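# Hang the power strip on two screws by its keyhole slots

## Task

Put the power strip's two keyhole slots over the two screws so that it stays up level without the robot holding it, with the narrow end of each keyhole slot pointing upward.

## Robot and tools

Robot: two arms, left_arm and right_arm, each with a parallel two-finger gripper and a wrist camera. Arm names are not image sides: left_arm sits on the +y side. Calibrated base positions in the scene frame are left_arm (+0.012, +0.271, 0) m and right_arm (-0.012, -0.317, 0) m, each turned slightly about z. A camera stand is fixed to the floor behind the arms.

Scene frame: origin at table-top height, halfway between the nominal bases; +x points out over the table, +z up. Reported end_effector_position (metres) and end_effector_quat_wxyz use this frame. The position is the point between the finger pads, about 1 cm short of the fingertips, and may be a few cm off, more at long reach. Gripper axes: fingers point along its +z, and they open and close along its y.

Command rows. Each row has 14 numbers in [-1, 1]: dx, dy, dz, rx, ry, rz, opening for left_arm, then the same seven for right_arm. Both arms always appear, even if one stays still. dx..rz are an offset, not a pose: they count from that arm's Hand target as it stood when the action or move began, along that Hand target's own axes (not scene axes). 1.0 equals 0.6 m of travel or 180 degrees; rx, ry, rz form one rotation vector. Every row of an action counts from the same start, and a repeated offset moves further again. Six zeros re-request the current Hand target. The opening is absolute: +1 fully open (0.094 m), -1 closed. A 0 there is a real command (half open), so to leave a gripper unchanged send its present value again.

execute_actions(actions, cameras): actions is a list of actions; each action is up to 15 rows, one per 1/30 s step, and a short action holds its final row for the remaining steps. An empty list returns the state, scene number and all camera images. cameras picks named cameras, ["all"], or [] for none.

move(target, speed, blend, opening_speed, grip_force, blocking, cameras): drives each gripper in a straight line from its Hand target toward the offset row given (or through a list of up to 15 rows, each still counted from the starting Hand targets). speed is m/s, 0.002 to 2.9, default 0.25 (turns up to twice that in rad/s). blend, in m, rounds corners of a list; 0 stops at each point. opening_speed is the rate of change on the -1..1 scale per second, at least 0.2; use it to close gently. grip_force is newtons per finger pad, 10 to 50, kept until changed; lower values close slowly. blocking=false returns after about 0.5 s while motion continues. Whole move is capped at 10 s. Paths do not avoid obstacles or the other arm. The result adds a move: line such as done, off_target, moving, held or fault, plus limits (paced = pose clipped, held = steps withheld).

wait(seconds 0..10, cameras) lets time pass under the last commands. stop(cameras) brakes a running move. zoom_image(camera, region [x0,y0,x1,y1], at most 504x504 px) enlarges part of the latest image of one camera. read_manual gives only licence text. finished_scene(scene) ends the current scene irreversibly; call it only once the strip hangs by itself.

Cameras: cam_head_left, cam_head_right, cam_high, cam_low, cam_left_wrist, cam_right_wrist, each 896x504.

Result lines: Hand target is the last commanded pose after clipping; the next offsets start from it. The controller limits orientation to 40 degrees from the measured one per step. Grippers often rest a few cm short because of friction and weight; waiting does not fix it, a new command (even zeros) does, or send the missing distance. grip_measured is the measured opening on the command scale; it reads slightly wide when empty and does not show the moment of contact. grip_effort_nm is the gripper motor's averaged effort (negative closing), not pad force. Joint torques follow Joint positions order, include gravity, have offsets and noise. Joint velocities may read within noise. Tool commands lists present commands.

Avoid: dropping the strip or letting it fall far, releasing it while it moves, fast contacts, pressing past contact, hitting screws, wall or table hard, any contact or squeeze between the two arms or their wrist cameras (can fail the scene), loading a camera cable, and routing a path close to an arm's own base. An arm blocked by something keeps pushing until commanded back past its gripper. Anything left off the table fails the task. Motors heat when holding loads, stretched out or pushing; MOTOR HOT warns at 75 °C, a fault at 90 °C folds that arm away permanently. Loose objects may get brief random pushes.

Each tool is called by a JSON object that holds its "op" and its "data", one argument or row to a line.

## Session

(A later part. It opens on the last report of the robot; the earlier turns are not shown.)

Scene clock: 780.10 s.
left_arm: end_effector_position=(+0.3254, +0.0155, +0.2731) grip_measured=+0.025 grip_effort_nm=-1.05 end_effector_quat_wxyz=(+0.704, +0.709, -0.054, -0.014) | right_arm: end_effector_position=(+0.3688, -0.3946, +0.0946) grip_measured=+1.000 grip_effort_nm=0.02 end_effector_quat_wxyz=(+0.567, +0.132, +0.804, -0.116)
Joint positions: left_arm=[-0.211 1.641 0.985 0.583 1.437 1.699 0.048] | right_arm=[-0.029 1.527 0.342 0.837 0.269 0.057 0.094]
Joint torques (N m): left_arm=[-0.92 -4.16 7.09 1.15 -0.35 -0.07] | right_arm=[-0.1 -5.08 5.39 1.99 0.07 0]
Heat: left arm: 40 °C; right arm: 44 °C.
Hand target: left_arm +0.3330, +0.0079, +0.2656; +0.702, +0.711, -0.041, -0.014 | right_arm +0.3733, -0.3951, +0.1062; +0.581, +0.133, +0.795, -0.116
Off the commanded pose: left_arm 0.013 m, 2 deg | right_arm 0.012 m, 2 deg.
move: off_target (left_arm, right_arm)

{"op": "execute_actions", "data": {
  "actions": [],
  "cameras": ["cam_head_left","cam_head_right"]
}}

{"op": "zoom_image", "data": {
  "camera": "cam_head_left",
  "region": [375, 110, 435, 180]
}}

{"op": "zoom_image", "data": {
  "camera": "cam_head_left",
  "region": [425, 160, 505, 240]
}}

{"op": "zoom_image", "data": {
  "camera": "cam_head_left",
  "region": [375, 60, 505, 200]
}}

Scene clock: 804.60 s.
left_arm: end_effector_position=(+0.3254, +0.0155, +0.2731) grip_measured=+0.025 grip_effort_nm=-1.05 end_effector_quat_wxyz=(+0.704, +0.709, -0.054, -0.014) | right_arm: end_effector_position=(+0.3688, -0.3946, +0.0946) grip_measured=+1.000 grip_effort_nm=0.02 end_effector_quat_wxyz=(+0.567, +0.132, +0.804, -0.116)
Joint positions: left_arm=[-0.211 1.641 0.985 0.583 1.437 1.699 0.048] | right_arm=[-0.029 1.527 0.342 0.837 0.269 0.057 0.094]
Joint velocities: within noise
Joint torques (N m): left_arm=[-0.85 -4.12 7.15 1.13 -0.35 -0.05] | right_arm=[-0.14 -5 5.33 1.94 0.08 0.01]
Heat: left arm: 39 °C; right arm: 44 °C.
Hand target: left_arm +0.3330, +0.0079, +0.2656; +0.702, +0.711, -0.041, -0.014 | right_arm +0.3733, -0.3951, +0.1062; +0.581, +0.133, +0.795, -0.116
Tool commands: left_gripper/opening=-0.16 right_gripper/opening=+1.0
Off the commanded pose: left_arm 0.013 m, 2 deg | right_arm 0.012 m, 2 deg.
Images, in order (width x height): cam_head_left 896x504, cam_head_right 896x504.

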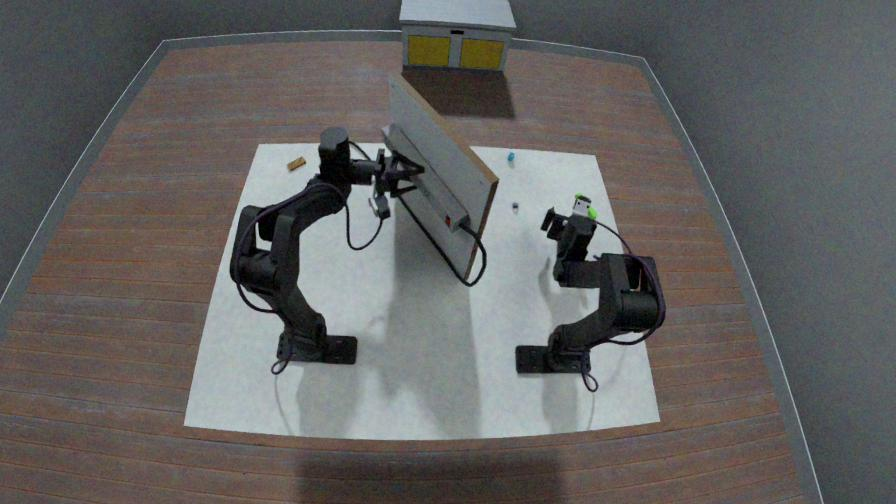

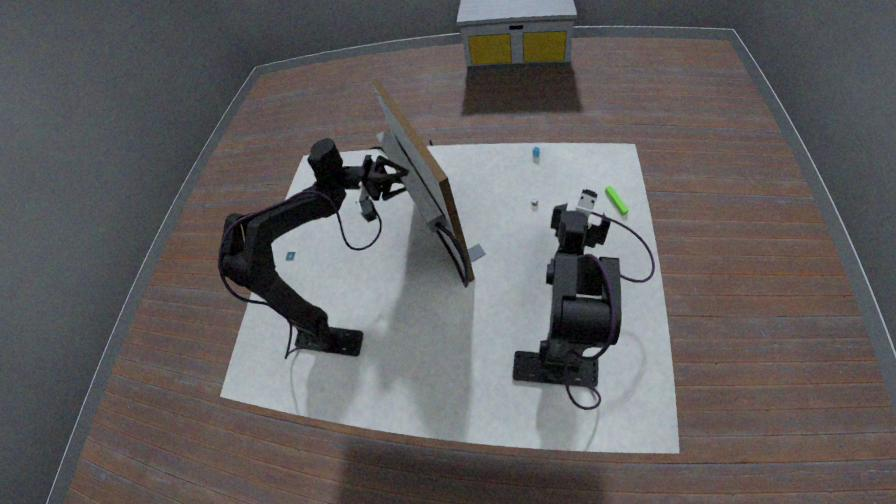

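Scaled by 7.200.

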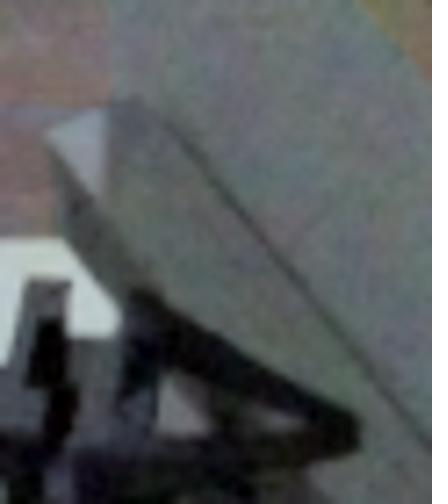

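Scaled by 6.300.

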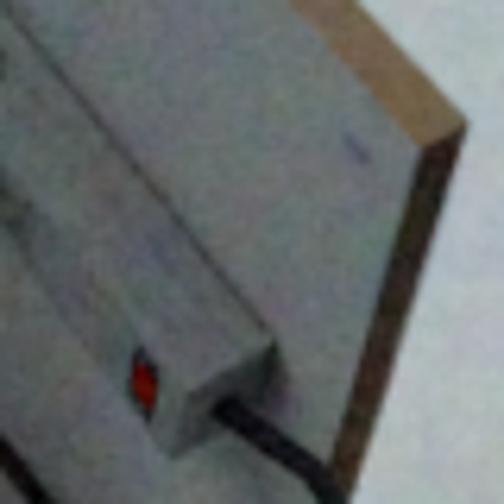

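Scaled by 3.600.

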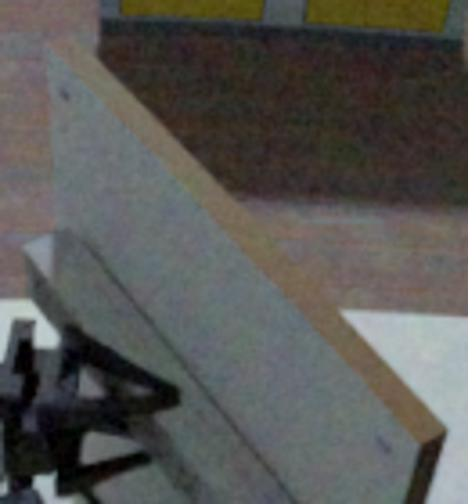

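{"op": "move", "data": {
  "target": [
    [0,0.005,-0.005,0,0,-0.0167,-0.16,0,0,0,0,0,0,1]
  ],
  "speed": 0.03
}}

{"op": "move", "data": {
  "target": [
    [-0.0107,0,0.008,0,0,0,-0.16,0,0,0,0,0,0,1]
  ],
  "speed": 0.02
}}

{"op": "move", "data": {
  "target": [
    [0.0214,0,-0.016,0,0,0,-0.16,0,0,0,0,0,0,1]
  ],
  "speed": 0.02
}}

Scene clock: 840.20 s.
left_arm: end_effector_position=(+0.3254, +0.0155, +0.2731) grip_measured=+0.025 grip_effort_nm=-1.05 end_effector_quat_wxyz=(+0.703, +0.709, -0.049, -0.019) | right_arm: end_effector_position=(+0.3688, -0.3946, +0.0946) grip_measured=+1.000 grip_effort_nm=0.02 end_effector_quat_wxyz=(+0.567, +0.132, +0.804, -0.116)
Joint positions: left_arm=[-0.211 1.641 0.985 0.583 1.437 1.686 0.048] | right_arm=[-0.029 1.527 0.342 0.837 0.269 0.057 0.094]
Joint torques (N m): left_arm=[-0.18 -4.62 7.77 0.9 -0.26 -0.41] | right_arm=[-0.05 -5.15 5.41 1.99 0.09 0.03]
Heat: left arm: 39 °C; right arm: 44 °C.
Hand target: left_arm +0.3332, +0.0108, +0.2687; +0.702, +0.711, -0.022, -0.033 | right_arm +0.3733, -0.3951, +0.1062; +0.581, +0.133, +0.795, -0.116
Off the commanded pose: left_arm 0.010 m, 4 deg | right_arm 0.012 m, 2 deg.
move: off_target (left_arm, right_arm)

Scene clock: 841.20 s.
left_arm: end_effector_position=(+0.3254, +0.0155, +0.2731) grip_measured=+0.025 grip_effort_nm=-1.05 end_effector_quat_wxyz=(+0.703, +0.709, -0.049, -0.019) | right_arm: end_effector_position=(+0.3688, -0.3946, +0.0946) grip_measured=+1.000 grip_effort_nm=0.02 end_effector_quat_wxyz=(+0.567, +0.132, +0.804, -0.116)
Joint positions: left_arm=[-0.211 1.641 0.985 0.583 1.437 1.686 0.048] | right_arm=[-0.029 1.527 0.342 0.837 0.269 0.057 0.094]
Joint torques (N m): left_arm=[-1.58 -5.98 6.17 0.89 -0.47 -0.44] | right_arm=[-0.14 -5 5.52 1.96 0.06 0.02]
Heat: left arm: 39 °C; right arm: 44 °C.
Hand target: left_arm +0.3264, +0.0065, +0.2687; +0.702, +0.711, -0.022, -0.033 | right_arm +0.3733, -0.3951, +0.1062; +0.581, +0.133, +0.795, -0.116
Off the commanded pose: left_arm 0.010 m, 4 deg | right_arm 0.012 m, 2 deg.
move: off_target (left_arm, right_arm)

Scene clock: 842.53 s.
left_arm: end_effector_position=(+0.3254, +0.0157, +0.2732) grip_measured=+0.025 grip_effort_nm=-1.05 end_effector_quat_wxyz=(+0.704, +0.708, -0.055, -0.023) | right_arm: end_effector_position=(+0.3688, -0.3946, +0.0946) grip_measured=+1.000 grip_effort_nm=0.02 end_effector_quat_wxyz=(+0.567, +0.132, +0.804, -0.116)
Joint positions: left_arm=[-0.21 1.651 0.994 0.589 1.454 1.684 0.048] | right_arm=[-0.029 1.527 0.342 0.837 0.269 0.057 0.094]
Joint torques (N m): left_arm=[0.61 -4.07 8.69 0.83 -0.26 -0.4] | right_arm=[-0.08 -5.11 5.49 1.95 0.1 0.01]
Heat: left arm: 39 °C; right arm: 44 °C.
Hand target: left_arm +0.3399, +0.0151, +0.2686; +0.702, +0.711, -0.022, -0.033 | right_arm +0.3733, -0.3951, +0.1062; +0.581, +0.133, +0.795, -0.116
Off the commanded pose: left_arm 0.015 m, 4 deg | right_arm 0.012 m, 2 deg.
move: off_target (left_arm, right_arm)

{"op": "move", "data": {
  "target": [
    [-0.02,0.01,-0.025,0,0,0,-0.16,0,0,0,0,0,0,1],
    [-0.0322,0.0607,-0.0057,0,0,0.0115,-0.16,0,0,0,0,0,0,1],
    [-0.0322,0.022,-0.0057,0,0,0.0115,-0.16,0,0,0,0,0,0,1]
  ],
  "speed": 0.06
}}

Scene clock: 867.93 s.
left_arm: end_effector_position=(+0.3282, +0.0246, +0.2807) grip_measured=+0.025 grip_effort_nm=-1.05 end_effector_quat_wxyz=(+0.704, +0.709, -0.037, -0.011) | right_arm: end_effector_position=(+0.3688, -0.3946, +0.0946) grip_measured=+1.000 grip_effort_nm=0.02 end_effector_quat_wxyz=(+0.567, +0.132, +0.804, -0.116)
Joint positions: left_arm=[-0.185 1.613 0.986 0.559 1.434 1.675 0.048] | right_arm=[-0.029 1.527 0.342 0.837 0.269 0.057 0.094]
Joint torques (N m): left_arm=[-0.91 -7.5 6.05 0.84 -0.02 -0.04] | right_arm=[-0.09 -5.07 5.41 1.97 0.1 0.01]
Heat: left arm: 41 °C; right arm: 44 °C.
Hand target: left_arm +0.3212, +0.0198, +0.2822; +0.702, +0.711, -0.035, -0.020 | right_arm +0.3733, -0.3951, +0.1062; +0.581, +0.133, +0.795, -0.116
Off the commanded pose: left_arm 0.009 m, 1 deg | right_arm 0.012 m, 2 deg.
move: off_target (right_arm)

{"op": "move", "data": {
  "target": [-0.0161,-0.008,0.012,0,0,-0.009,-0.16,0,0,0,0,0,0,1],
  "speed": 0.04
}}

Scene clock: 874.20 s.
left_arm: end_effector_position=(+0.3202, +0.0178, +0.2648) grip_measured=+0.025 grip_effort_nm=-1.05 end_effector_quat_wxyz=(+0.700, +0.713, -0.023, -0.029) | right_arm: end_effector_position=(+0.3688, -0.3946, +0.0946) grip_measured=+1.000 grip_effort_nm=0.02 end_effector_quat_wxyz=(+0.567, +0.132, +0.804, -0.116)
Joint positions: left_arm=[-0.21 1.613 0.939 0.559 1.416 1.675 0.048] | right_arm=[-0.029 1.527 0.342 0.837 0.269 0.057 0.094]
Joint torques (N m): left_arm=[-1.09 -9.24 6.28 1 -0.08 -0.35] | right_arm=[-0.13 -5.08 5.45 1.98 0.1 0.02]
Heat: left arm: 41 °C; right arm: 44 °C.
Hand target: left_arm +0.3111, +0.0135, +0.2771; +0.702, +0.711, -0.025, -0.030 | right_arm +0.3733, -0.3951, +0.1062; +0.581, +0.133, +0.795, -0.116
Off the commanded pose: left_arm 0.016 m, 0 deg | right_arm 0.012 m, 2 deg.
move: off_target (left_arm, right_arm)

{"op": "move", "data": {
  "target": [0.002,0.03,0,0,0,0.005,-0.16,0,0,0,0,0,0,1],
  "speed": 0.04
}}

Scene clock: 879.50 s.
left_arm: end_effector_position=(+0.3195, +0.0183, +0.2707) grip_measured=+0.025 grip_effort_nm=-1.05 end_effector_quat_wxyz=(+0.701, +0.713, -0.022, -0.022) | right_arm: end_effector_position=(+0.3688, -0.3946, +0.0946) grip_measured=+1.000 grip_effort_nm=0.02 end_effector_quat_wxyz=(+0.567, +0.132, +0.804, -0.116)
Joint positions: left_arm=[-0.21 1.595 0.939 0.557 1.405 1.668 0.048] | right_arm=[-0.029 1.527 0.342 0.837 0.269 0.057 0.094]
Joint torques (N m): left_arm=[-1.02 -9.28 9.83 0.73 0.06 -0.46] | right_arm=[-0.02 -5.09 5.48 1.98 0.11 -0.01]
Heat: left arm: 40 °C; right arm: 44 °C.
Hand target: left_arm +0.3124, +0.0131, +0.2951; +0.702, +0.711, -0.031, -0.024 | right_arm +0.3733, -0.3951, +0.1062; +0.581, +0.133, +0.795, -0.116
Off the commanded pose: left_arm 0.026 m, 1 deg | right_arm 0.012 m, 2 deg.
move: off_target (left_arm, right_arm)

{"op": "move", "data": {
  "target": [0.0152,0.0133,0.0095,0,0,0.006,-0.16,0,0,0,0,0,0,1],
  "speed": 0.04
}}

Scene clock: 886.80 s.
left_arm: end_effector_position=(+0.3209, +0.0157, +0.2775) grip_measured=+0.025 grip_effort_nm=-1.05 end_effector_quat_wxyz=(+0.701, +0.713, -0.022, -0.026) | right_arm: end_effector_position=(+0.3688, -0.3946, +0.0946) grip_measured=+1.000 grip_effort_nm=0.02 end_effector_quat_wxyz=(+0.567, +0.132, +0.804, -0.116)
Joint positions: left_arm=[-0.216 1.595 0.969 0.524 1.404 1.665 0.048] | right_arm=[-0.029 1.527 0.342 0.837 0.269 0.057 0.094]
Joint torques (N m): left_arm=[-1.58 -7.41 11.97 0.85 -0.09 -0.31] | right_arm=[-0.02 -5.08 5.39 1.98 0.1 0]
Heat: left arm: 41 °C; right arm: 44 °C.
Hand target: left_arm +0.3210, +0.0066, +0.3030; +0.702, +0.711, -0.037, -0.018 | right_arm +0.3733, -0.3951, +0.1062; +0.581, +0.133, +0.795, -0.116
Off the commanded pose: left_arm 0.027 m, 2 deg | right_arm 0.012 m, 2 deg.
move: off_target (left_arm, right_arm)

{"op": "move", "data": {
  "target": [0.006,-0.025,0.003,0,0,0.003,-0.16,0,0,0,0,0,0,1],
  "speed": 0.04
}}

{"op": "move", "data": {
  "target": [0.002,-0.01,0.002,0,0,0.002,-0.16,0,0,0,0,0,0,1],
  "speed": 0.04
}}

Scene clock: 891.57 s.
left_arm: end_effector_position=(+0.3212, +0.0156, +0.2765) grip_measured=+0.025 grip_effort_nm=-1.05 end_effector_quat_wxyz=(+0.701, +0.713, -0.028, -0.023) | right_arm: end_effector_position=(+0.3688, -0.3946, +0.0946) grip_measured=+1.000 grip_effort_nm=0.02 end_effector_quat_wxyz=(+0.567, +0.132, +0.804, -0.116)
Joint positions: left_arm=[-0.216 1.599 0.971 0.524 1.408 1.68 0.048] | right_arm=[-0.029 1.527 0.342 0.837 0.269 0.057 0.094]
Joint torques (N m): left_arm=[-1.7 -5.07 10.54 1.09 -0.18 -0.08] | right_arm=[-0.01 -5.12 5.37 1.98 0.08 0.02]
Heat: left arm: 41 °C; right arm: 44 °C.
Hand target: left_arm +0.3248, +0.0047, +0.2881; +0.702, +0.711, -0.041, -0.014 | right_arm +0.3733, -0.3951, +0.1062; +0.581, +0.133, +0.795, -0.116
Off the commanded pose: left_arm 0.016 m, 2 deg | right_arm 0.012 m, 2 deg.
move: off_target (left_arm, right_arm)

Scene clock: 892.57 s.
left_arm: end_effector_position=(+0.3213, +0.0153, +0.2746) grip_measured=+0.025 grip_effort_nm=-1.05 end_effector_quat_wxyz=(+0.701, +0.712, -0.031, -0.024) | right_arm: end_effector_position=(+0.3688, -0.3946, +0.0946) grip_measured=+1.000 grip_effort_nm=0.02 end_effector_quat_wxyz=(+0.567, +0.132, +0.804, -0.116)
Joint positions: left_arm=[-0.216 1.607 0.971 0.53 1.414 1.685 0.048] | right_arm=[-0.029 1.527 0.342 0.837 0.269 0.057 0.094]
Joint torques (N m): left_arm=[-1.91 -4.85 9.7 1.23 -0.27 0.02] | right_arm=[0.01 -4.98 5.39 1.97 0.09 0.03]
Heat: left arm: 41 °C; right arm: 44 °C.
Hand target: left_arm +0.3261, +0.0035, +0.2822; +0.702, +0.711, -0.043, -0.012 | right_arm +0.3733, -0.3951, +0.1062; +0.581, +0.133, +0.795, -0.116
Off the commanded pose: left_arm 0.015 m, 2 deg | right_arm 0.012 m, 2 deg.
move: off_target (left_arm, right_arm)

{"op": "move", "data": {
  "target": [0.002,-0.007,0.001,0,0,-0.001,-0.16,0,0,0,0,0,0,1],
  "speed": 0.04
}}

{"op": "move", "data": {
  "target": [0.002,-0.007,0.001,0,0,-0.002,-0.16,0,0,0,0,0,0,1],
  "speed": 0.04
}}

{"op": "move", "data": {
  "target": [0.002,-0.007,0.001,0,0,-0.002,-0.16,0,0,0,0,0,0,1],
  "speed": 0.04
}}

Scene clock: 899.60 s.
left_arm: end_effector_position=(+0.3219, +0.0150, +0.2740) grip_measured=+0.025 grip_effort_nm=-1.05 end_effector_quat_wxyz=(+0.702, +0.711, -0.038, -0.021) | right_arm: end_effector_position=(+0.3688, -0.3946, +0.0946) grip_measured=+1.000 grip_effort_nm=0.02 end_effector_quat_wxyz=(+0.567, +0.132, +0.804, -0.116)
Joint positions: left_arm=[-0.216 1.616 0.971 0.554 1.42 1.686 0.048] | right_arm=[-0.029 1.527 0.342 0.837 0.269 0.057 0.094]
Joint torques (N m): left_arm=[-1.92 -4.56 9.29 1.15 -0.37 -0.06] | right_arm=[-0.06 -5.18 5.56 1.97 0.08 0.02]
Heat: left arm: 42 °C; right arm: 44 °C.
Hand target: left_arm +0.3275, +0.0028, +0.2780; +0.702, +0.711, -0.042, -0.013 | right_arm +0.3733, -0.3951, +0.1062; +0.581, +0.133, +0.795, -0.116
Off the commanded pose: left_arm 0.014 m, 1 deg | right_arm 0.012 m, 2 deg.
move: off_target (left_arm, right_arm)

Scene clock: 900.60 s.
left_arm: end_effector_position=(+0.3222, +0.0148, +0.2743) grip_measured=+0.025 grip_effort_nm=-1.05 end_effector_quat_wxyz=(+0.703, +0.709, -0.046, -0.016) | right_arm: end_effector_position=(+0.3688, -0.3946, +0.0946) grip_measured=+1.000 grip_effort_nm=0.02 end_effector_quat_wxyz=(+0.567, +0.132, +0.804, -0.116)
Joint positions: left_arm=[-0.216 1.622 0.971 0.578 1.425 1.686 0.048] | right_arm=[-0.029 1.527 0.342 0.837 0.269 0.057 0.094]
Joint torques (N m): left_arm=[-2 -4.29 8.85 1.04 -0.45 -0.11] | right_arm=[-0.06 -5.15 5.42 1.99 0.1 0.01]
Heat: left arm: 42 °C; right arm: 44 °C.
Hand target: left_arm +0.3288, +0.0022, +0.2739; +0.702, +0.711, -0.039, -0.016 | right_arm +0.3733, -0.3951, +0.1062; +0.581, +0.133, +0.795, -0.116
Off the commanded pose: left_arm 0.014 m, 1 deg | right_arm 0.012 m, 2 deg.
move: off_target (left_arm, right_arm)

Scene clock: 901.60 s.
left_arm: end_effector_position=(+0.3228, +0.0146, +0.2743) grip_measured=+0.025 grip_effort_nm=-1.05 end_effector_quat_wxyz=(+0.704, +0.708, -0.052, -0.014) | right_arm: end_effector_position=(+0.3688, -0.3946, +0.0946) grip_measured=+1.000 grip_effort_nm=0.02 end_effector_quat_wxyz=(+0.567, +0.132, +0.804, -0.116)
Joint positions: left_arm=[-0.216 1.63 0.972 0.6 1.429 1.681 0.048] | right_arm=[-0.029 1.527 0.342 0.837 0.269 0.057 0.094]
Joint torques (N m): left_arm=[-1.96 -4.14 8.27 0.97 -0.49 -0.1] | right_arm=[-0.12 -5.14 5.35 1.99 0.08 0]
Heat: left arm: 41 °C; right arm: 44 °C.
Hand target: left_arm +0.3301, +0.0015, +0.2697; +0.702, +0.711, -0.037, -0.018 | right_arm +0.3733, -0.3951, +0.1062; +0.581, +0.133, +0.795, -0.116
Off the commanded pose: left_arm 0.016 m, 2 deg | right_arm 0.012 m, 2 deg.
move: off_target (left_arm, right_arm)

{"op": "move", "data": {
  "target": [0.002,-0.022,0.001,0,0,-0.014,-0.16,0,0,0,0,0,0,1],
  "speed": 0.04
}}

Scene clock: 912.23 s.
left_arm: end_effector_position=(+0.3229, +0.0142, +0.2734) grip_measured=+0.025 grip_effort_nm=-1.05 end_effector_quat_wxyz=(+0.706, +0.706, -0.056, -0.018) | right_arm: end_effector_position=(+0.3688, -0.3946, +0.0946) grip_measured=+1.000 grip_effort_nm=0.02 end_effector_quat_wxyz=(+0.567, +0.132, +0.804, -0.116)
Joint positions: left_arm=[-0.216 1.645 0.971 0.649 1.442 1.65 0.048] | right_arm=[-0.029 1.527 0.342 0.837 0.269 0.057 0.094]
Joint torques (N m): left_arm=[-2.02 -3.62 6.12 0.84 -0.69 -0.14] | right_arm=[0.02 -4.98 5.39 1.98 0.11 -0.03]
Heat: left arm: 41 °C; right arm: 44 °C.
Hand target: left_arm +0.3316, +0.0010, +0.2565; +0.702, +0.711, -0.022, -0.033 | right_arm +0.3733, -0.3951, +0.1062; +0.581, +0.133, +0.795, -0.116
Off the commanded pose: left_arm 0.023 m, 4 deg | right_arm 0.012 m, 2 deg.
move: off_target (left_arm, right_arm)

{"op": "move", "data": {
  "target": [
    [-0.0015,0.0725,-0.044,0,0,0.010,-0.16,0,0,0,0,0,0,1]
  ],
  "speed": 0.06
}}

Scene clock: 953.00 s.
left_arm: end_effector_position=(+0.3348, +0.0268, +0.2766) grip_measured=+0.025 grip_effort_nm=-1.05 end_effector_quat_wxyz=(+0.704, +0.709, -0.025, -0.027) | right_arm: end_effector_position=(+0.3688, -0.3946, +0.0946) grip_measured=+1.000 grip_effort_nm=0.02 end_effector_quat_wxyz=(+0.567, +0.132, +0.804, -0.116)
Joint positions: left_arm=[-0.175 1.647 1.001 0.582 1.451 1.63 0.048] | right_arm=[-0.029 1.527 0.342 0.837 0.269 0.057 0.094]
Joint torques (N m): left_arm=[0.28 -8.76 10.52 0.65 0.09 -0.28] | right_arm=[-0.1 -5.14 5.38 1.96 0.1 0.03]
Heat: left arm: 40 °C; right arm: 44 °C.
Hand target: left_arm +0.3334, +0.0267, +0.3004; +0.702, +0.711, -0.033, -0.022 | right_arm +0.3733, -0.3951, +0.1062; +0.581, +0.133, +0.795, -0.116
Off the commanded pose: left_arm 0.024 m, 1 deg | right_arm 0.012 m, 2 deg.
move: off_target (left_arm, right_arm)

{"op": "move", "data": {
  "target": [-0.0183,0.01,0.032,0,0,0.004,-0.16,0,0,0,0,0,0,1],
  "speed": 0.05
}}

Scene clock: 961.33 s.
left_arm: end_effector_position=(+0.3256, +0.0178, +0.2839) grip_measured=+0.025 grip_effort_nm=-1.05 end_effector_quat_wxyz=(+0.704, +0.709, -0.032, -0.030) | right_arm: end_effector_position=(+0.3688, -0.3946, +0.0946) grip_measured=+1.000 grip_effort_nm=0.02 end_effector_quat_wxyz=(+0.567, +0.132, +0.804, -0.116)
Joint positions: left_arm=[-0.205 1.619 1.001 0.561 1.435 1.63 0.048] | right_arm=[-0.029 1.527 0.342 0.837 0.269 0.057 0.094]
Joint torques (N m): left_arm=[-1.83 -9.43 9.44 0.68 -0.39 -0.16] | right_arm=[0.01 -5.2 5.38 1.99 0.1 0.01]
Heat: left arm: 40 °C; right arm: 44 °C.
Hand target: left_arm +0.3209, +0.0084, +0.3060; +0.702, +0.711, -0.037, -0.018 | right_arm +0.3733, -0.3951, +0.1062; +0.581, +0.133, +0.795, -0.116
Off the commanded pose: left_arm 0.024 m, 2 deg | right_arm 0.012 m, 2 deg.
move: off_target (left_arm, right_arm)

{"op": "move", "data": {
  "target": [0.002,-0.03,0.001,0,0,0,-0.16,0,0,0,0,0,0,1],
  "speed": 0.04
}}

{"op": "move", "data": {
  "target": [0.002,-0.012,0.001,0,0,-0.002,-0.16,0,0,0,0,0,0,1],
  "speed": 0.04
}}

{"op": "move", "data": {
  "target": [0.001,-0.012,0.001,0,0,-0.004,-0.16,0,0,0,0,0,0,1],
  "speed": 0.04
}}

Scene clock: 969.37 s.
left_arm: end_effector_position=(+0.3252, +0.0173, +0.2838) grip_measured=+0.025 grip_effort_nm=-1.05 end_effector_quat_wxyz=(+0.704, +0.709, -0.041, -0.022) | right_arm: end_effector_position=(+0.3688, -0.3946, +0.0946) grip_measured=+1.000 grip_effort_nm=0.02 end_effector_quat_wxyz=(+0.567, +0.132, +0.804, -0.116)
Joint positions: left_arm=[-0.207 1.619 1.001 0.56 1.435 1.654 0.048] | right_arm=[-0.029 1.527 0.342 0.837 0.269 0.057 0.094]
Joint torques (N m): left_arm=[-1.92 -7.19 6.99 0.83 -0.42 0.04] | right_arm=[-0.1 -5.11 5.55 1.98 0.07 0.02]
Heat: left arm: 40 °C; right arm: 44 °C.
Hand target: left_arm +0.3225, +0.0079, +0.2880; +0.702, +0.711, -0.037, -0.018 | right_arm +0.3733, -0.3951, +0.1062; +0.581, +0.133, +0.795, -0.116
Off the commanded pose: left_arm 0.011 m, 1 deg | right_arm 0.012 m, 2 deg.
move: off_target (left_arm, right_arm)

Scene clock: 970.37 s.
left_arm: end_effector_position=(+0.3252, +0.0173, +0.2838) grip_measured=+0.025 grip_effort_nm=-1.05 end_effector_quat_wxyz=(+0.704, +0.709, -0.042, -0.020) | right_arm: end_effector_position=(+0.3688, -0.3946, +0.0946) grip_measured=+1.000 grip_effort_nm=0.02 end_effector_quat_wxyz=(+0.567, +0.132, +0.804, -0.116)
Joint positions: left_arm=[-0.207 1.619 1.001 0.56 1.435 1.659 0.048] | right_arm=[-0.029 1.527 0.342 0.837 0.269 0.057 0.094]
Joint torques (N m): left_arm=[-1.91 -6.17 6.11 0.94 -0.42 0.07] | right_arm=[-0.08 -5.07 5.42 1.96 0.1 -0.02]
Heat: left arm: 40 °C; right arm: 44 °C.
Hand target: left_arm +0.3239, +0.0073, +0.2808; +0.702, +0.711, -0.035, -0.020 | right_arm +0.3733, -0.3951, +0.1062; +0.581, +0.133, +0.795, -0.116
Off the commanded pose: left_arm 0.011 m, 1 deg | right_arm 0.012 m, 2 deg.
move: off_target (left_arm, right_arm)

Scene clock: 971.50 s.
left_arm: end_effector_position=(+0.3228, +0.0157, +0.2782) grip_measured=+0.025 grip_effort_nm=-1.05 end_effector_quat_wxyz=(+0.703, +0.710, -0.041, -0.023) | right_arm: end_effector_position=(+0.3688, -0.3946, +0.0946) grip_measured=+1.000 grip_effort_nm=0.02 end_effector_quat_wxyz=(+0.567, +0.132, +0.804, -0.116)
Joint positions: left_arm=[-0.213 1.619 0.985 0.56 1.43 1.668 0.048] | right_arm=[-0.029 1.527 0.342 0.837 0.269 0.057 0.094]
Joint torques (N m): left_arm=[-1.46 -5.37 6.31 1.09 -0.38 -0.07] | right_arm=[0.05 -5.04 5.45 1.99 0.1 0.02]
Heat: left arm: 40 °C; right arm: 44 °C.
Hand target: left_arm +0.3246, +0.0067, +0.2736; +0.702, +0.711, -0.031, -0.024 | right_arm +0.3733, -0.3951, +0.1062; +0.581, +0.133, +0.795, -0.116
Off the commanded pose: left_arm 0.010 m, 1 deg | right_arm 0.012 m, 2 deg.
move: off_target (right_arm)

{"op": "move", "data": {
  "target": [0.009,-0.01,-0.004,0,0,-0.008,-0.16,0,0,0,0,0,0,1],
  "speed": 0.04
}}

{"op": "move", "data": {
  "target": [0.009,-0.01,-0.004,0,0,-0.005,-0.16,0,0,0,0,0,0,1],
  "speed": 0.04
}}

Scene clock: 976.37 s.
left_arm: end_effector_position=(+0.3244, +0.0147, +0.2736) grip_measured=+0.025 grip_effort_nm=-1.05 end_effector_quat_wxyz=(+0.702, +0.710, -0.038, -0.028) | right_arm: end_effector_position=(+0.3688, -0.3946, +0.0946) grip_measured=+1.000 grip_effort_nm=0.02 end_effector_quat_wxyz=(+0.567, +0.132, +0.804, -0.116)
Joint positions: left_arm=[-0.215 1.635 0.985 0.567 1.432 1.667 0.048] | right_arm=[-0.029 1.527 0.342 0.837 0.269 0.057 0.094]
Joint torques (N m): left_arm=[-0.66 -4.68 6.72 1.15 -0.29 -0.23] | right_arm=[-0.02 -5.11 5.42 1.94 0.11 0.01]
Heat: left arm: 40 °C; right arm: 44 °C.
Hand target: left_arm +0.3302, +0.0088, +0.2677; +0.702, +0.712, -0.022, -0.033 | right_arm +0.3733, -0.3951, +0.1062; +0.581, +0.133, +0.795, -0.116
Off the commanded pose: left_arm 0.010 m, 2 deg | right_arm 0.012 m, 2 deg.
move: off_target (right_arm)

Scene clock: 977.47 s.
left_arm: end_effector_position=(+0.3262, +0.0151, +0.2712) grip_measured=+0.025 grip_effort_nm=-1.05 end_effector_quat_wxyz=(+0.704, +0.709, -0.041, -0.032) | right_arm: end_effector_position=(+0.3688, -0.3946, +0.0946) grip_measured=+1.000 grip_effort_nm=0.02 end_effector_quat_wxyz=(+0.567, +0.132, +0.804, -0.116)
Joint positions: left_arm=[-0.211 1.655 0.985 0.612 1.445 1.639 0.048] | right_arm=[-0.029 1.527 0.342 0.837 0.269 0.057 0.094]
Joint torques (N m): left_arm=[-0.12 -4.36 6.93 0.93 -0.33 -0.09] | right_arm=[-0.1 -5.16 5.49 1.99 0.11 -0.02]
Heat: left arm: 40 °C; right arm: 44 °C.
Hand target: left_arm +0.3357, +0.0108, +0.2616; +0.701, +0.712, -0.016, -0.039 | right_arm +0.3733, -0.3951, +0.1062; +0.581, +0.133, +0.795, -0.116
Off the commanded pose: left_arm 0.014 m, 3 deg | right_arm 0.012 m, 2 deg.
move: off_target (left_arm, right_arm)

{"op": "move", "data": {
  "target": [0.008,-0.003,-0.004,0,0,-0.003,-0.16,0,0,0,0,0,0,1],
  "speed": 0.04
}}

{"op": "move", "data": {
  "target": [0.008,-0.003,-0.004,0,0,-0.002,-0.16,0,0,0,0,0,0,1],
  "speed": 0.04
}}

{"op": "move", "data": {
  "target": [0.008,-0.003,-0.004,0,0,-0.002,-0.16,0,0,0,0,0,0,1],
  "speed": 0.04
}}

Scene clock: 984.93 s.
left_arm: end_effector_position=(+0.3268, +0.0147, +0.2707) grip_measured=+0.025 grip_effort_nm=-1.05 end_effector_quat_wxyz=(+0.705, +0.707, -0.046, -0.034) | right_arm: end_effector_position=(+0.3688, -0.3946, +0.0946) grip_measured=+1.000 grip_effort_nm=0.02 end_effector_quat_wxyz=(+0.567, +0.132, +0.804, -0.116)
Joint positions: left_arm=[-0.211 1.668 0.988 0.647 1.455 1.621 0.048] | right_arm=[-0.029 1.527 0.342 0.837 0.269 0.057 0.094]
Joint torques (N m): left_arm=[0.53 -3.88 7.27 0.77 -0.37 -0.16] | right_arm=[-0.12 -5.14 5.46 1.96 0.1 0]
Heat: left arm: 40 °C; right arm: 44 °C.
Hand target: left_arm +0.3406, +0.0129, +0.2597; +0.701, +0.712, -0.013, -0.042 | right_arm +0.3733, -0.3951, +0.1062; +0.581, +0.133, +0.795, -0.116
Off the commanded pose: left_arm 0.018 m, 4 deg | right_arm 0.012 m, 2 deg.
move: off_target (left_arm, right_arm)

Scene clock: 986.03 s.
left_arm: end_effector_position=(+0.3277, +0.0142, +0.2706) grip_measured=+0.025 grip_effort_nm=-1.05 end_effector_quat_wxyz=(+0.705, +0.706, -0.052, -0.039) | right_arm: end_effector_position=(+0.3688, -0.3946, +0.0946) grip_measured=+1.000 grip_effort_nm=0.02 end_effector_quat_wxyz=(+0.567, +0.132, +0.804, -0.116)
Joint positions: left_arm=[-0.211 1.684 0.998 0.666 1.47 1.608 0.048] | right_arm=[-0.029 1.527 0.342 0.837 0.269 0.057 0.094]
Joint torques (N m): left_arm=[0.64 -3.75 7.32 0.71 -0.45 -0.11] | right_arm=[0.05 -5.12 5.46 1.94 0.1 0]
Heat: left arm: 40 °C; right arm: 44 °C.
Hand target: left_arm +0.3455, +0.0149, +0.2577; +0.701, +0.712, -0.010, -0.044 | right_arm +0.3733, -0.3951, +0.1062; +0.581, +0.133, +0.795, -0.116
Off the commanded pose: left_arm 0.022 m, 5 deg | right_arm 0.012 m, 2 deg.
move: off_target (left_arm, right_arm)

Scene clock: 987.03 s.
left_arm: end_effector_position=(+0.3275, +0.0140, +0.2706) grip_measured=+0.025 grip_effort_nm=-1.05 end_effector_quat_wxyz=(+0.706, +0.705, -0.058, -0.044) | right_arm: end_effector_position=(+0.3688, -0.3946, +0.0946) grip_measured=+1.000 grip_effort_nm=0.02 end_effector_quat_wxyz=(+0.567, +0.132, +0.804, -0.116)
Joint positions: left_arm=[-0.211 1.696 1.006 0.687 1.486 1.594 0.048] | right_arm=[-0.029 1.527 0.342 0.837 0.269 0.057 0.094]
Joint torques (N m): left_arm=[1.14 -3.43 7.39 0.64 -0.56 -0.11] | right_arm=[-0.09 -5.19 5.41 1.95 0.07 0]
Heat: left arm: 40 °C; right arm: 44 °C.
Hand target: left_arm +0.3504, +0.0170, +0.2558; +0.701, +0.712, -0.008, -0.046 | right_arm +0.3733, -0.3951, +0.1062; +0.581, +0.133, +0.795, -0.116
Off the commanded pose: left_arm 0.028 m, 6 deg | right_arm 0.012 m, 2 deg.
move: off_target (left_arm, right_arm)

{"op": "execute_actions", "data": {
  "actions": [],
  "cameras": ["cam_left_wrist","cam_head_right","cam_head_left"]
}}

{"op": "zoom_image", "data": {
  "camera": "cam_head_right",
  "region": [375, 125, 455, 240]
}}

{"op": "zoom_image", "data": {
  "camera": "cam_head_left",
  "region": [375, 110, 495, 240]
}}

Scene clock: 992.53 s.
left_arm: end_effector_position=(+0.3275, +0.0140, +0.2706) grip_measured=+0.025 grip_effort_nm=-1.05 end_effector_quat_wxyz=(+0.706, +0.705, -0.058, -0.044) | right_arm: end_effector_position=(+0.3688, -0.3946, +0.0946) grip_measured=+1.000 grip_effort_nm=0.02 end_effector_quat_wxyz=(+0.567, +0.132, +0.804, -0.116)
Joint positions: left_arm=[-0.211 1.696 1.006 0.687 1.486 1.594 0.048] | right_arm=[-0.029 1.527 0.342 0.837 0.269 0.057 0.094]
Joint velocities: within noise
Joint torques (N m): left_arm=[1.2 -3.51 7.41 0.64 -0.55 -0.11] | right_arm=[-0.03 -5.08 5.44 2 0.11 -0.02]
Heat: left arm: 40 °C; right arm: 44 °C.
Hand target: left_arm +0.3504, +0.0170, +0.2557; +0.701, +0.712, -0.008, -0.046 | right_arm +0.3733, -0.3951, +0.1062; +0.581, +0.133, +0.795, -0.116
Tool commands: left_gripper/opening=-0.16 right_gripper/opening=+1.0
Off the commanded pose: left_arm 0.028 m, 6 deg | right_arm 0.012 m, 2 deg.
Images, in order (width x height): cam_head_left 896x504, cam_head_right 896x504, cam_left_wrist 896x504.

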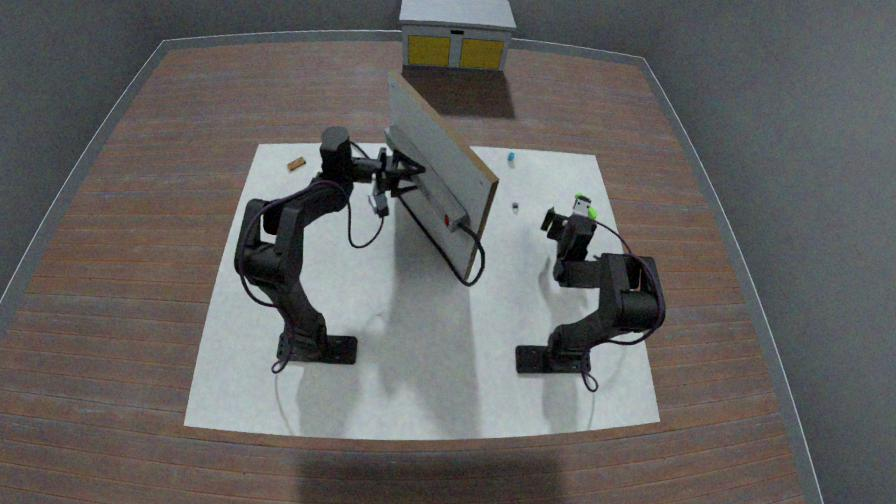

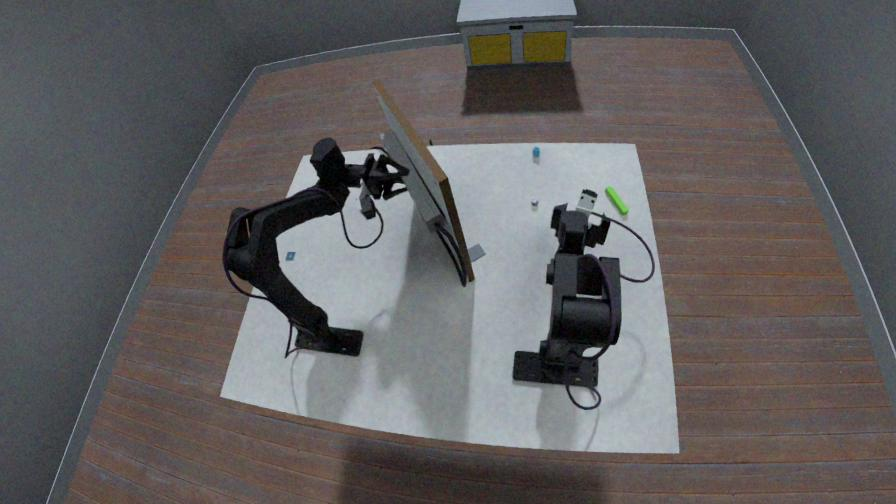

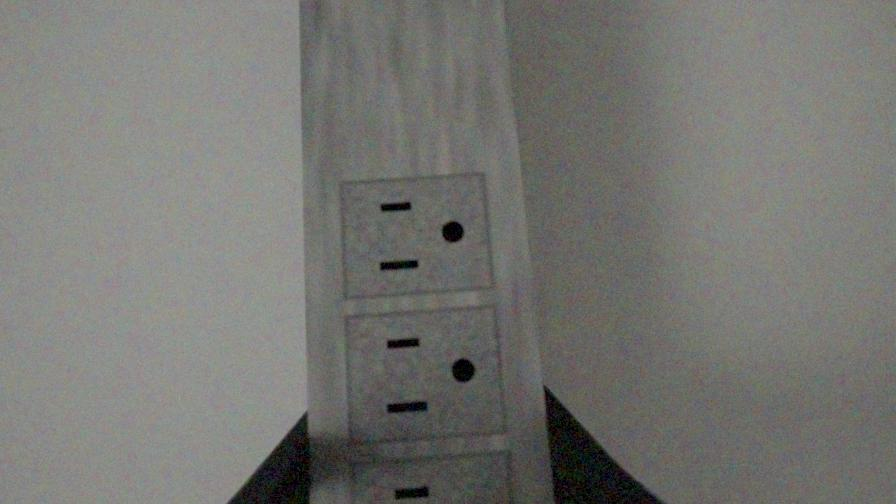

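Scaled by 4.383.

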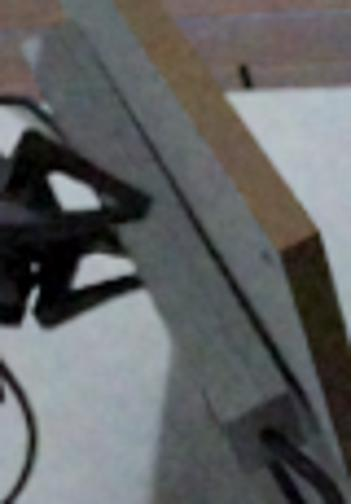

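Scaled by 3.877.

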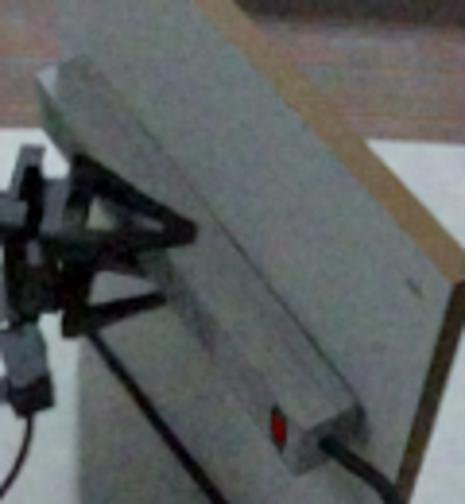

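{"op": "move", "data": {
  "target": [
    [-0.0258,0.01,0.0143,0,0.03,0.004,-0.16,0,0,0,0,0,0,1]
  ],
  "speed": 0.04
}}

{"op": "move", "data": {
  "target": [
    [0,0.015,0,0,0.014,0,-0.16,0,0,0,0,0,0,1]
  ],
  "speed": 0.03
}}

{"op": "move", "data": {
  "target": [
    [0,0.012,0,0,0,0,-0.16,0,0,0,0,0,0,1]
  ],
  "speed": 0.03
}}

Scene clock: 1008.03 s.
left_arm: end_effector_position=(+0.3246, +0.0169, +0.2707) grip_measured=+0.025 grip_effort_nm=-1.05 end_effector_quat_wxyz=(+0.707, +0.706, -0.029, -0.019) | right_arm: end_effector_position=(+0.3688, -0.3946, +0.0946) grip_measured=+1.000 grip_effort_nm=0.02 end_effector_quat_wxyz=(+0.567, +0.132, +0.804, -0.116)
Joint positions: left_arm=[-0.21 1.635 0.936 0.702 1.412 1.582 0.048] | right_arm=[-0.029 1.527 0.342 0.837 0.269 0.057 0.094]
Joint torques (N m): left_arm=[-1.11 -6.71 4.77 0.64 -1.23 -0.04] | right_arm=[-0.02 -5.12 5.5 1.95 0.11 0]
Heat: left arm: 40 °C; right arm: 44 °C.
Hand target: left_arm +0.3347, +0.0095, +0.2625; +0.701, +0.713, +0.020, -0.008 | right_arm +0.3733, -0.3951, +0.1062; +0.581, +0.133, +0.795, -0.116
Off the commanded pose: left_arm 0.015 m, 6 deg | right_arm 0.012 m, 2 deg.
move: off_target (left_arm, right_arm)

Scene clock: 1009.40 s.
left_arm: end_effector_position=(+0.3264, +0.0154, +0.2708) grip_measured=+0.025 grip_effort_nm=-1.05 end_effector_quat_wxyz=(+0.707, +0.707, -0.012, -0.006) | right_arm: end_effector_position=(+0.3688, -0.3946, +0.0946) grip_measured=+1.000 grip_effort_nm=0.02 end_effector_quat_wxyz=(+0.567, +0.132, +0.804, -0.116)
Joint positions: left_arm=[-0.218 1.613 0.914 0.701 1.36 1.578 0.048] | right_arm=[-0.029 1.527 0.342 0.837 0.269 0.057 0.094]
Joint torques (N m): left_arm=[-1.11 -7.86 5.81 0.53 -1.22 -0.17] | right_arm=[-0.05 -5.08 5.38 1.99 0.11 -0.01]
Heat: left arm: 40 °C; right arm: 44 °C.
Hand target: left_arm +0.3350, +0.0094, +0.2715; +0.700, +0.713, +0.036, +0.007 | right_arm +0.3733, -0.3951, +0.1062; +0.581, +0.133, +0.795, -0.116
Off the commanded pose: left_arm 0.011 m, 6 deg | right_arm 0.012 m, 2 deg.
move: off_target (left_arm, right_arm)

Scene clock: 1010.57 s.
left_arm: end_effector_position=(+0.3261, +0.0156, +0.2703) grip_measured=+0.025 grip_effort_nm=-1.05 end_effector_quat_wxyz=(+0.706, +0.709, -0.003, -0.011) | right_arm: end_effector_position=(+0.3688, -0.3946, +0.0946) grip_measured=+1.000 grip_effort_nm=0.02 end_effector_quat_wxyz=(+0.567, +0.132, +0.804, -0.116)
Joint positions: left_arm=[-0.218 1.605 0.914 0.672 1.355 1.578 0.048] | right_arm=[-0.029 1.527 0.342 0.837 0.269 0.057 0.094]
Joint torques (N m): left_arm=[-1.03 -8.12 7.28 0.6 -1.12 -0.24] | right_arm=[0.02 -5.09 5.37 1.98 0.1 0.01]
Heat: left arm: 40 °C; right arm: 44 °C.
Hand target: left_arm +0.3353, +0.0093, +0.2787; +0.700, +0.713, +0.036, +0.007 | right_arm +0.3733, -0.3951, +0.1062; +0.581, +0.133, +0.795, -0.116
Off the commanded pose: left_arm 0.014 m, 5 deg | right_arm 0.012 m, 2 deg.
move: off_target (left_arm, right_arm)

{"op": "move", "data": {
  "target": [
    [0.002,0.012,0.004,0,0,0.003,-0.16,0,0,0,0,0,0,1]
  ],
  "speed": 0.03
}}

{"op": "move", "data": {
  "target": [
    [0.002,0.012,0.004,0,0,0.003,-0.16,0,0,0,0,0,0,1]
  ],
  "speed": 0.03,
  "cameras": ["cam_left_wrist","cam_head_right","cam_head_left"]
}}

{"op": "zoom_image", "data": {
  "camera": "cam_head_right",
  "region": [375, 125, 455, 240]
}}

{"op": "zoom_image", "data": {
  "camera": "cam_head_left",
  "region": [375, 110, 495, 240]
}}

Scene clock: 1022.57 s.
left_arm: end_effector_position=(+0.3254, +0.0154, +0.2701) grip_measured=+0.025 grip_effort_nm=-1.05 end_effector_quat_wxyz=(+0.704, +0.710, +0.003, -0.016) | right_arm: end_effector_position=(+0.3688, -0.3946, +0.0946) grip_measured=+1.000 grip_effort_nm=0.02 end_effector_quat_wxyz=(+0.567, +0.132, +0.804, -0.116)
Joint positions: left_arm=[-0.219 1.599 0.914 0.651 1.351 1.578 0.048] | right_arm=[-0.029 1.527 0.342 0.837 0.269 0.057 0.094]
Joint torques (N m): left_arm=[-1.51 -8.1 9.24 0.59 -1.16 -0.21] | right_arm=[-0.06 -5.07 5.44 1.92 0.09 0]
Heat: left arm: 41 °C; right arm: 44 °C.
Hand target: left_arm +0.3369, +0.0068, +0.2857; +0.700, +0.713, +0.032, +0.011 | right_arm +0.3733, -0.3951, +0.1062; +0.581, +0.133, +0.795, -0.116
Off the commanded pose: left_arm 0.021 m, 5 deg | right_arm 0.012 m, 2 deg.
move: off_target (left_arm, right_arm)

Scene clock: 1023.87 s.
left_arm: end_effector_position=(+0.3261, +0.0154, +0.2703) grip_measured=+0.025 grip_effort_nm=-1.05 end_effector_quat_wxyz=(+0.703, +0.711, +0.010, -0.020) | right_arm: end_effector_position=(+0.3688, -0.3946, +0.0946) grip_measured=+1.000 grip_effort_nm=0.02 end_effector_quat_wxyz=(+0.567, +0.132, +0.804, -0.116)
Joint positions: left_arm=[-0.219 1.596 0.92 0.624 1.348 1.579 0.048] | right_arm=[-0.029 1.527 0.342 0.837 0.269 0.057 0.094]
Joint torques (N m): left_arm=[-1.81 -8.25 10.8 0.68 -1.15 -0.19] | right_arm=[-0.08 -5.07 5.38 1.97 0.1 0]
Heat: left arm: 41 °C; right arm: 44 °C.
Hand target: left_arm +0.3385, +0.0044, +0.2929; +0.700, +0.713, +0.029, +0.014 | right_arm +0.3733, -0.3951, +0.1062; +0.581, +0.133, +0.795, -0.116
Off the commanded pose: left_arm 0.028 m, 4 deg | right_arm 0.012 m, 2 deg.
move: off_target (left_arm, right_arm)
Images, in order (width x height): cam_head_left 896x504, cam_head_right 896x504, cam_left_wrist 896x504.

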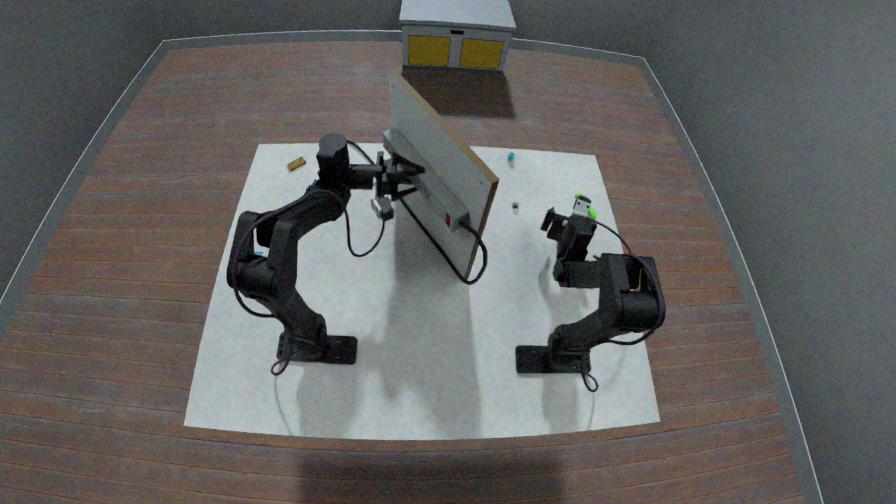

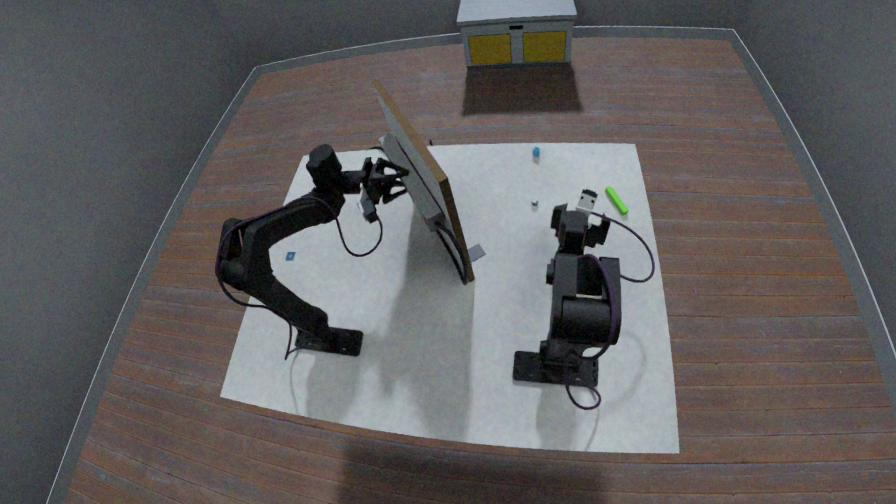

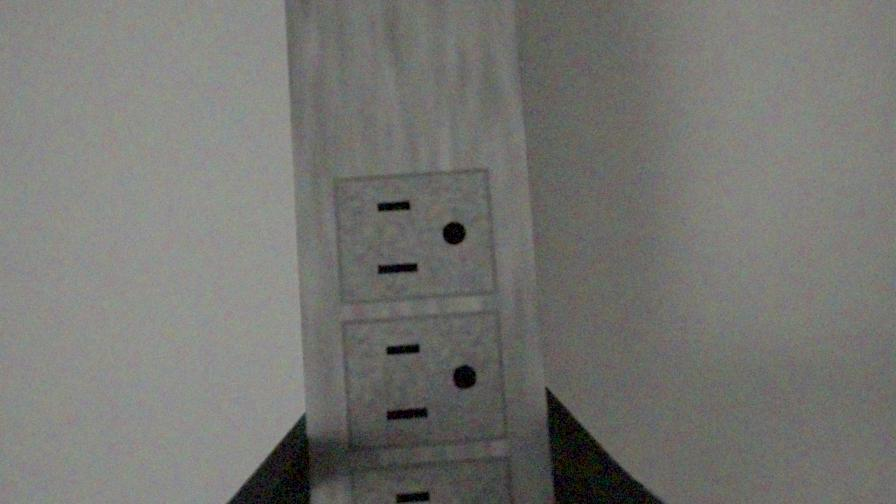

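Scaled by 4.383.

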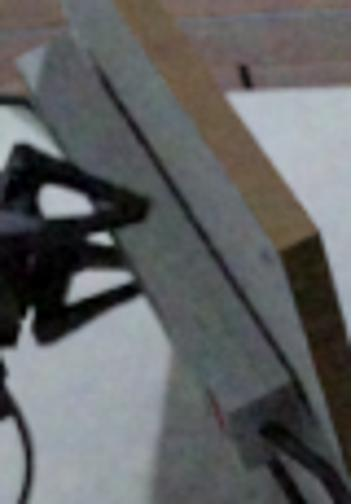

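Scaled by 3.877.

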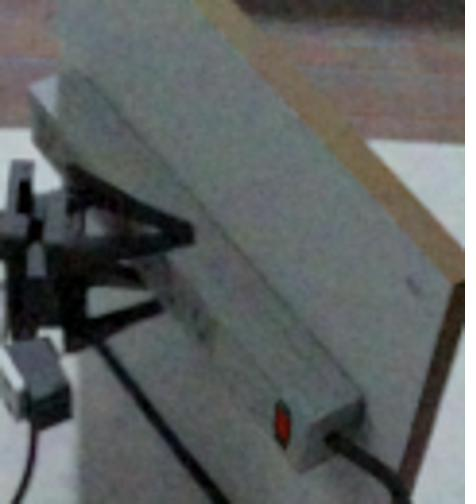

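{"op": "move", "data": {
  "target": [
    [0,-0.005,0.003,0,-0.03,0.014,-0.16,0,0,0,0,0,0,1]
  ],
  "speed": 0.04
}}

{"op": "move", "data": {
  "target": [
    [0,-0.005,0.003,0,-0.03,0.003,-0.16,0,0,0,0,0,0,1]
  ],
  "speed": 0.04
}}

Scene clock: 1033.03 s.
left_arm: end_effector_position=(+0.3258, +0.0149, +0.2706) grip_measured=+0.025 grip_effort_nm=-1.05 end_effector_quat_wxyz=(+0.698, +0.715, -0.005, -0.036) | right_arm: end_effector_position=(+0.3688, -0.3946, +0.0946) grip_measured=+1.000 grip_effort_nm=0.02 end_effector_quat_wxyz=(+0.567, +0.132, +0.804, -0.116)
Joint positions: left_arm=[-0.216 1.613 0.972 0.509 1.394 1.657 0.048] | right_arm=[-0.029 1.527 0.342 0.837 0.269 0.057 0.094]
Joint torques (N m): left_arm=[-1.61 -5.2 12.79 1.02 -0.5 0.15] | right_arm=[-0.16 -5.01 5.29 1.98 0.1 0]
Heat: left arm: 43 °C; right arm: 44 °C.
Hand target: left_arm +0.3385, +0.0026, +0.2899; +0.700, +0.714, -0.020, -0.004 | right_arm +0.3733, -0.3951, +0.1062; +0.581, +0.133, +0.795, -0.116
Off the commanded pose: left_arm 0.026 m, 4 deg | right_arm 0.012 m, 2 deg.
move: off_target (left_arm, right_arm)

Scene clock: 1035.07 s.
left_arm: end_effector_position=(+0.3258, +0.0148, +0.2708) grip_measured=+0.025 grip_effort_nm=-1.05 end_effector_quat_wxyz=(+0.699, +0.711, -0.043, -0.066) | right_arm: end_effector_position=(+0.3688, -0.3946, +0.0946) grip_measured=+1.000 grip_effort_nm=0.02 end_effector_quat_wxyz=(+0.567, +0.132, +0.804, -0.116)
Joint positions: left_arm=[-0.21 1.676 1.049 0.445 1.497 1.718 0.048] | right_arm=[-0.029 1.527 0.342 0.837 0.269 0.057 0.094]
Joint torques (N m): left_arm=[-1.73 -5.56 12.55 0.93 -0.53 0.15] | right_arm=[0.05 -5.05 5.35 1.98 0.09 0.02]
Heat: left arm: 43 °C; right arm: 44 °C.
Hand target: left_arm +0.3386, +0.0009, +0.2868; +0.698, +0.713, -0.056, -0.035 | right_arm +0.3733, -0.3951, +0.1062; +0.581, +0.133, +0.795, -0.116
Off the commanded pose: left_arm 0.025 m, 4 deg | right_arm 0.012 m, 2 deg.
move: off_target (left_arm, right_arm)

{"op": "move", "data": {
  "target": [
    [0,0,0.003,0,0.015,0.018,-0.16,0,0,0,0,0,0,1]
  ],
  "speed": 0.03
}}

{"op": "move", "data": {
  "target": [
    [0,0,0.003,0,0.01,0.01,-0.16,0,0,0,0,0,0,1]
  ],
  "speed": 0.03
}}

Scene clock: 1048.17 s.
left_arm: end_effector_position=(+0.3258, +0.0148, +0.2708) grip_measured=+0.025 grip_effort_nm=-1.05 end_effector_quat_wxyz=(+0.699, +0.710, -0.045, -0.064) | right_arm: end_effector_position=(+0.3688, -0.3946, +0.0946) grip_measured=+1.000 grip_effort_nm=0.02 end_effector_quat_wxyz=(+0.567, +0.132, +0.804, -0.116)
Joint positions: left_arm=[-0.21 1.676 1.049 0.445 1.497 1.724 0.048] | right_arm=[-0.029 1.527 0.342 0.837 0.269 0.057 0.094]
Joint torques (N m): left_arm=[-2.22 -7.49 9.5 1.37 -1.12 0.38] | right_arm=[-0.05 -5.04 5.39 1.98 0.05 0.03]
Heat: left arm: 45 °C; right arm: 44 °C.
Hand target: left_arm +0.3383, -0.0009, +0.2868; +0.700, +0.711, -0.060, +0.002 | right_arm +0.3733, -0.3951, +0.1062; +0.581, +0.133, +0.795, -0.116
Off the commanded pose: left_arm 0.026 m, 8 deg | right_arm 0.012 m, 2 deg.
move: off_target (left_arm, right_arm)

Scene clock: 1049.50 s.
left_arm: end_effector_position=(+0.3262, +0.0148, +0.2717) grip_measured=+0.025 grip_effort_nm=-1.05 end_effector_quat_wxyz=(+0.700, +0.710, -0.053, -0.054) | right_arm: end_effector_position=(+0.3688, -0.3946, +0.0946) grip_measured=+1.000 grip_effort_nm=0.02 end_effector_quat_wxyz=(+0.567, +0.132, +0.804, -0.116)
Joint positions: left_arm=[-0.21 1.673 1.049 0.445 1.492 1.747 0.048] | right_arm=[-0.029 1.527 0.342 0.837 0.269 0.057 0.094]
Joint torques (N m): left_arm=[-2.73 -8.69 7.99 1.43 -1.44 0.39] | right_arm=[-0.08 -5.03 5.39 1.95 0.08 0.01]
Heat: left arm: 45 °C; right arm: 44 °C.
Hand target: left_arm +0.3382, -0.0027, +0.2867; +0.701, +0.710, -0.060, +0.024 | right_arm +0.3733, -0.3951, +0.1062; +0.581, +0.133, +0.795, -0.116
Off the commanded pose: left_arm 0.026 m, 9 deg | right_arm 0.012 m, 2 deg.
move: off_target (left_arm, right_arm)

{"op": "execute_actions", "data": {
  "actions": [],
  "cameras": ["cam_head_right","cam_head_left"]
}}

{"op": "zoom_image", "data": {
  "camera": "cam_head_right",
  "region": [375, 125, 455, 240]
}}

{"op": "zoom_image", "data": {
  "camera": "cam_head_left",
  "region": [375, 110, 495, 240]
}}

Scene clock: 1055.10 s.
left_arm: end_effector_position=(+0.3262, +0.0148, +0.2717) grip_measured=+0.025 grip_effort_nm=-1.05 end_effector_quat_wxyz=(+0.700, +0.710, -0.053, -0.054) | right_arm: end_effector_position=(+0.3688, -0.3946, +0.0946) grip_measured=+1.000 grip_effort_nm=0.02 end_effector_quat_wxyz=(+0.567, +0.132, +0.804, -0.116)
Joint positions: left_arm=[-0.21 1.673 1.049 0.445 1.492 1.747 0.048] | right_arm=[-0.029 1.527 0.342 0.837 0.269 0.057 0.094]
Joint velocities: within noise
Joint torques (N m): left_arm=[-2.63 -8.77 8.05 1.43 -1.46 0.43] | right_arm=[-0.01 -5.01 5.34 1.95 0.08 0.02]
Heat: left arm: 44 °C; right arm: 44 °C.
Hand target: left_arm +0.3382, -0.0027, +0.2867; +0.701, +0.710, -0.060, +0.024 | right_arm +0.3733, -0.3951, +0.1062; +0.581, +0.133, +0.795, -0.116
Tool commands: left_gripper/opening=-0.16 right_gripper/opening=+1.0
Off the commanded pose: left_arm 0.026 m, 9 deg | right_arm 0.012 m, 2 deg.
Images, in order (width x height): cam_head_left 896x504, cam_head_right 896x504.

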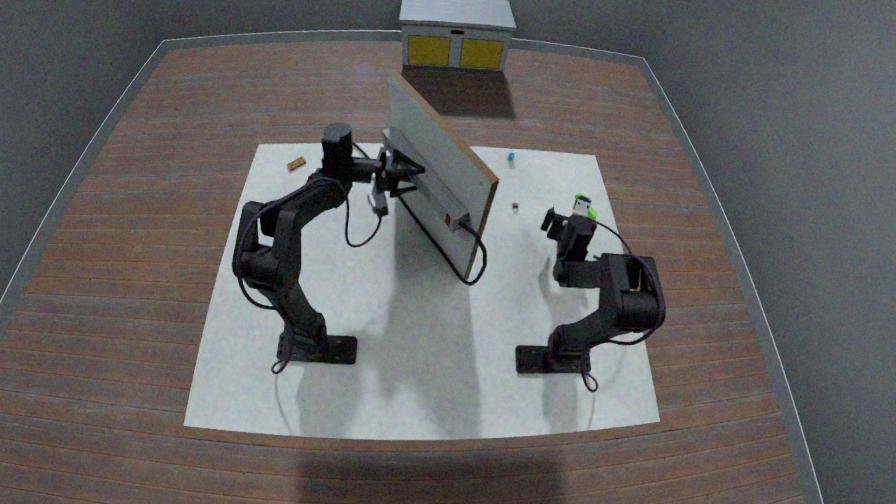

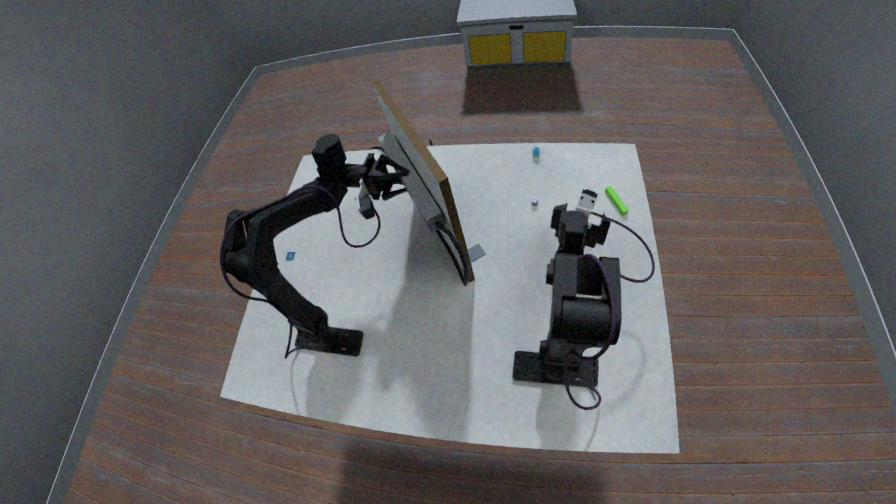

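Scaled by 4.383.

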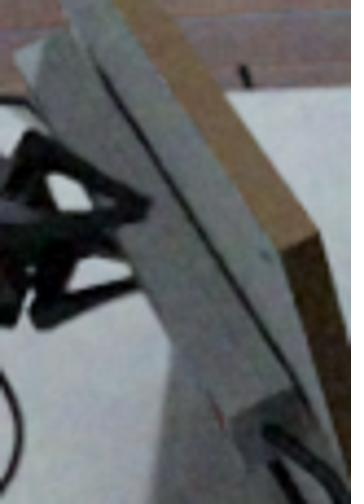

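Scaled by 3.877.

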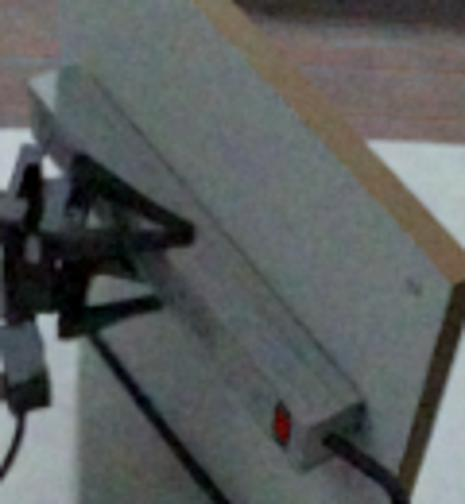

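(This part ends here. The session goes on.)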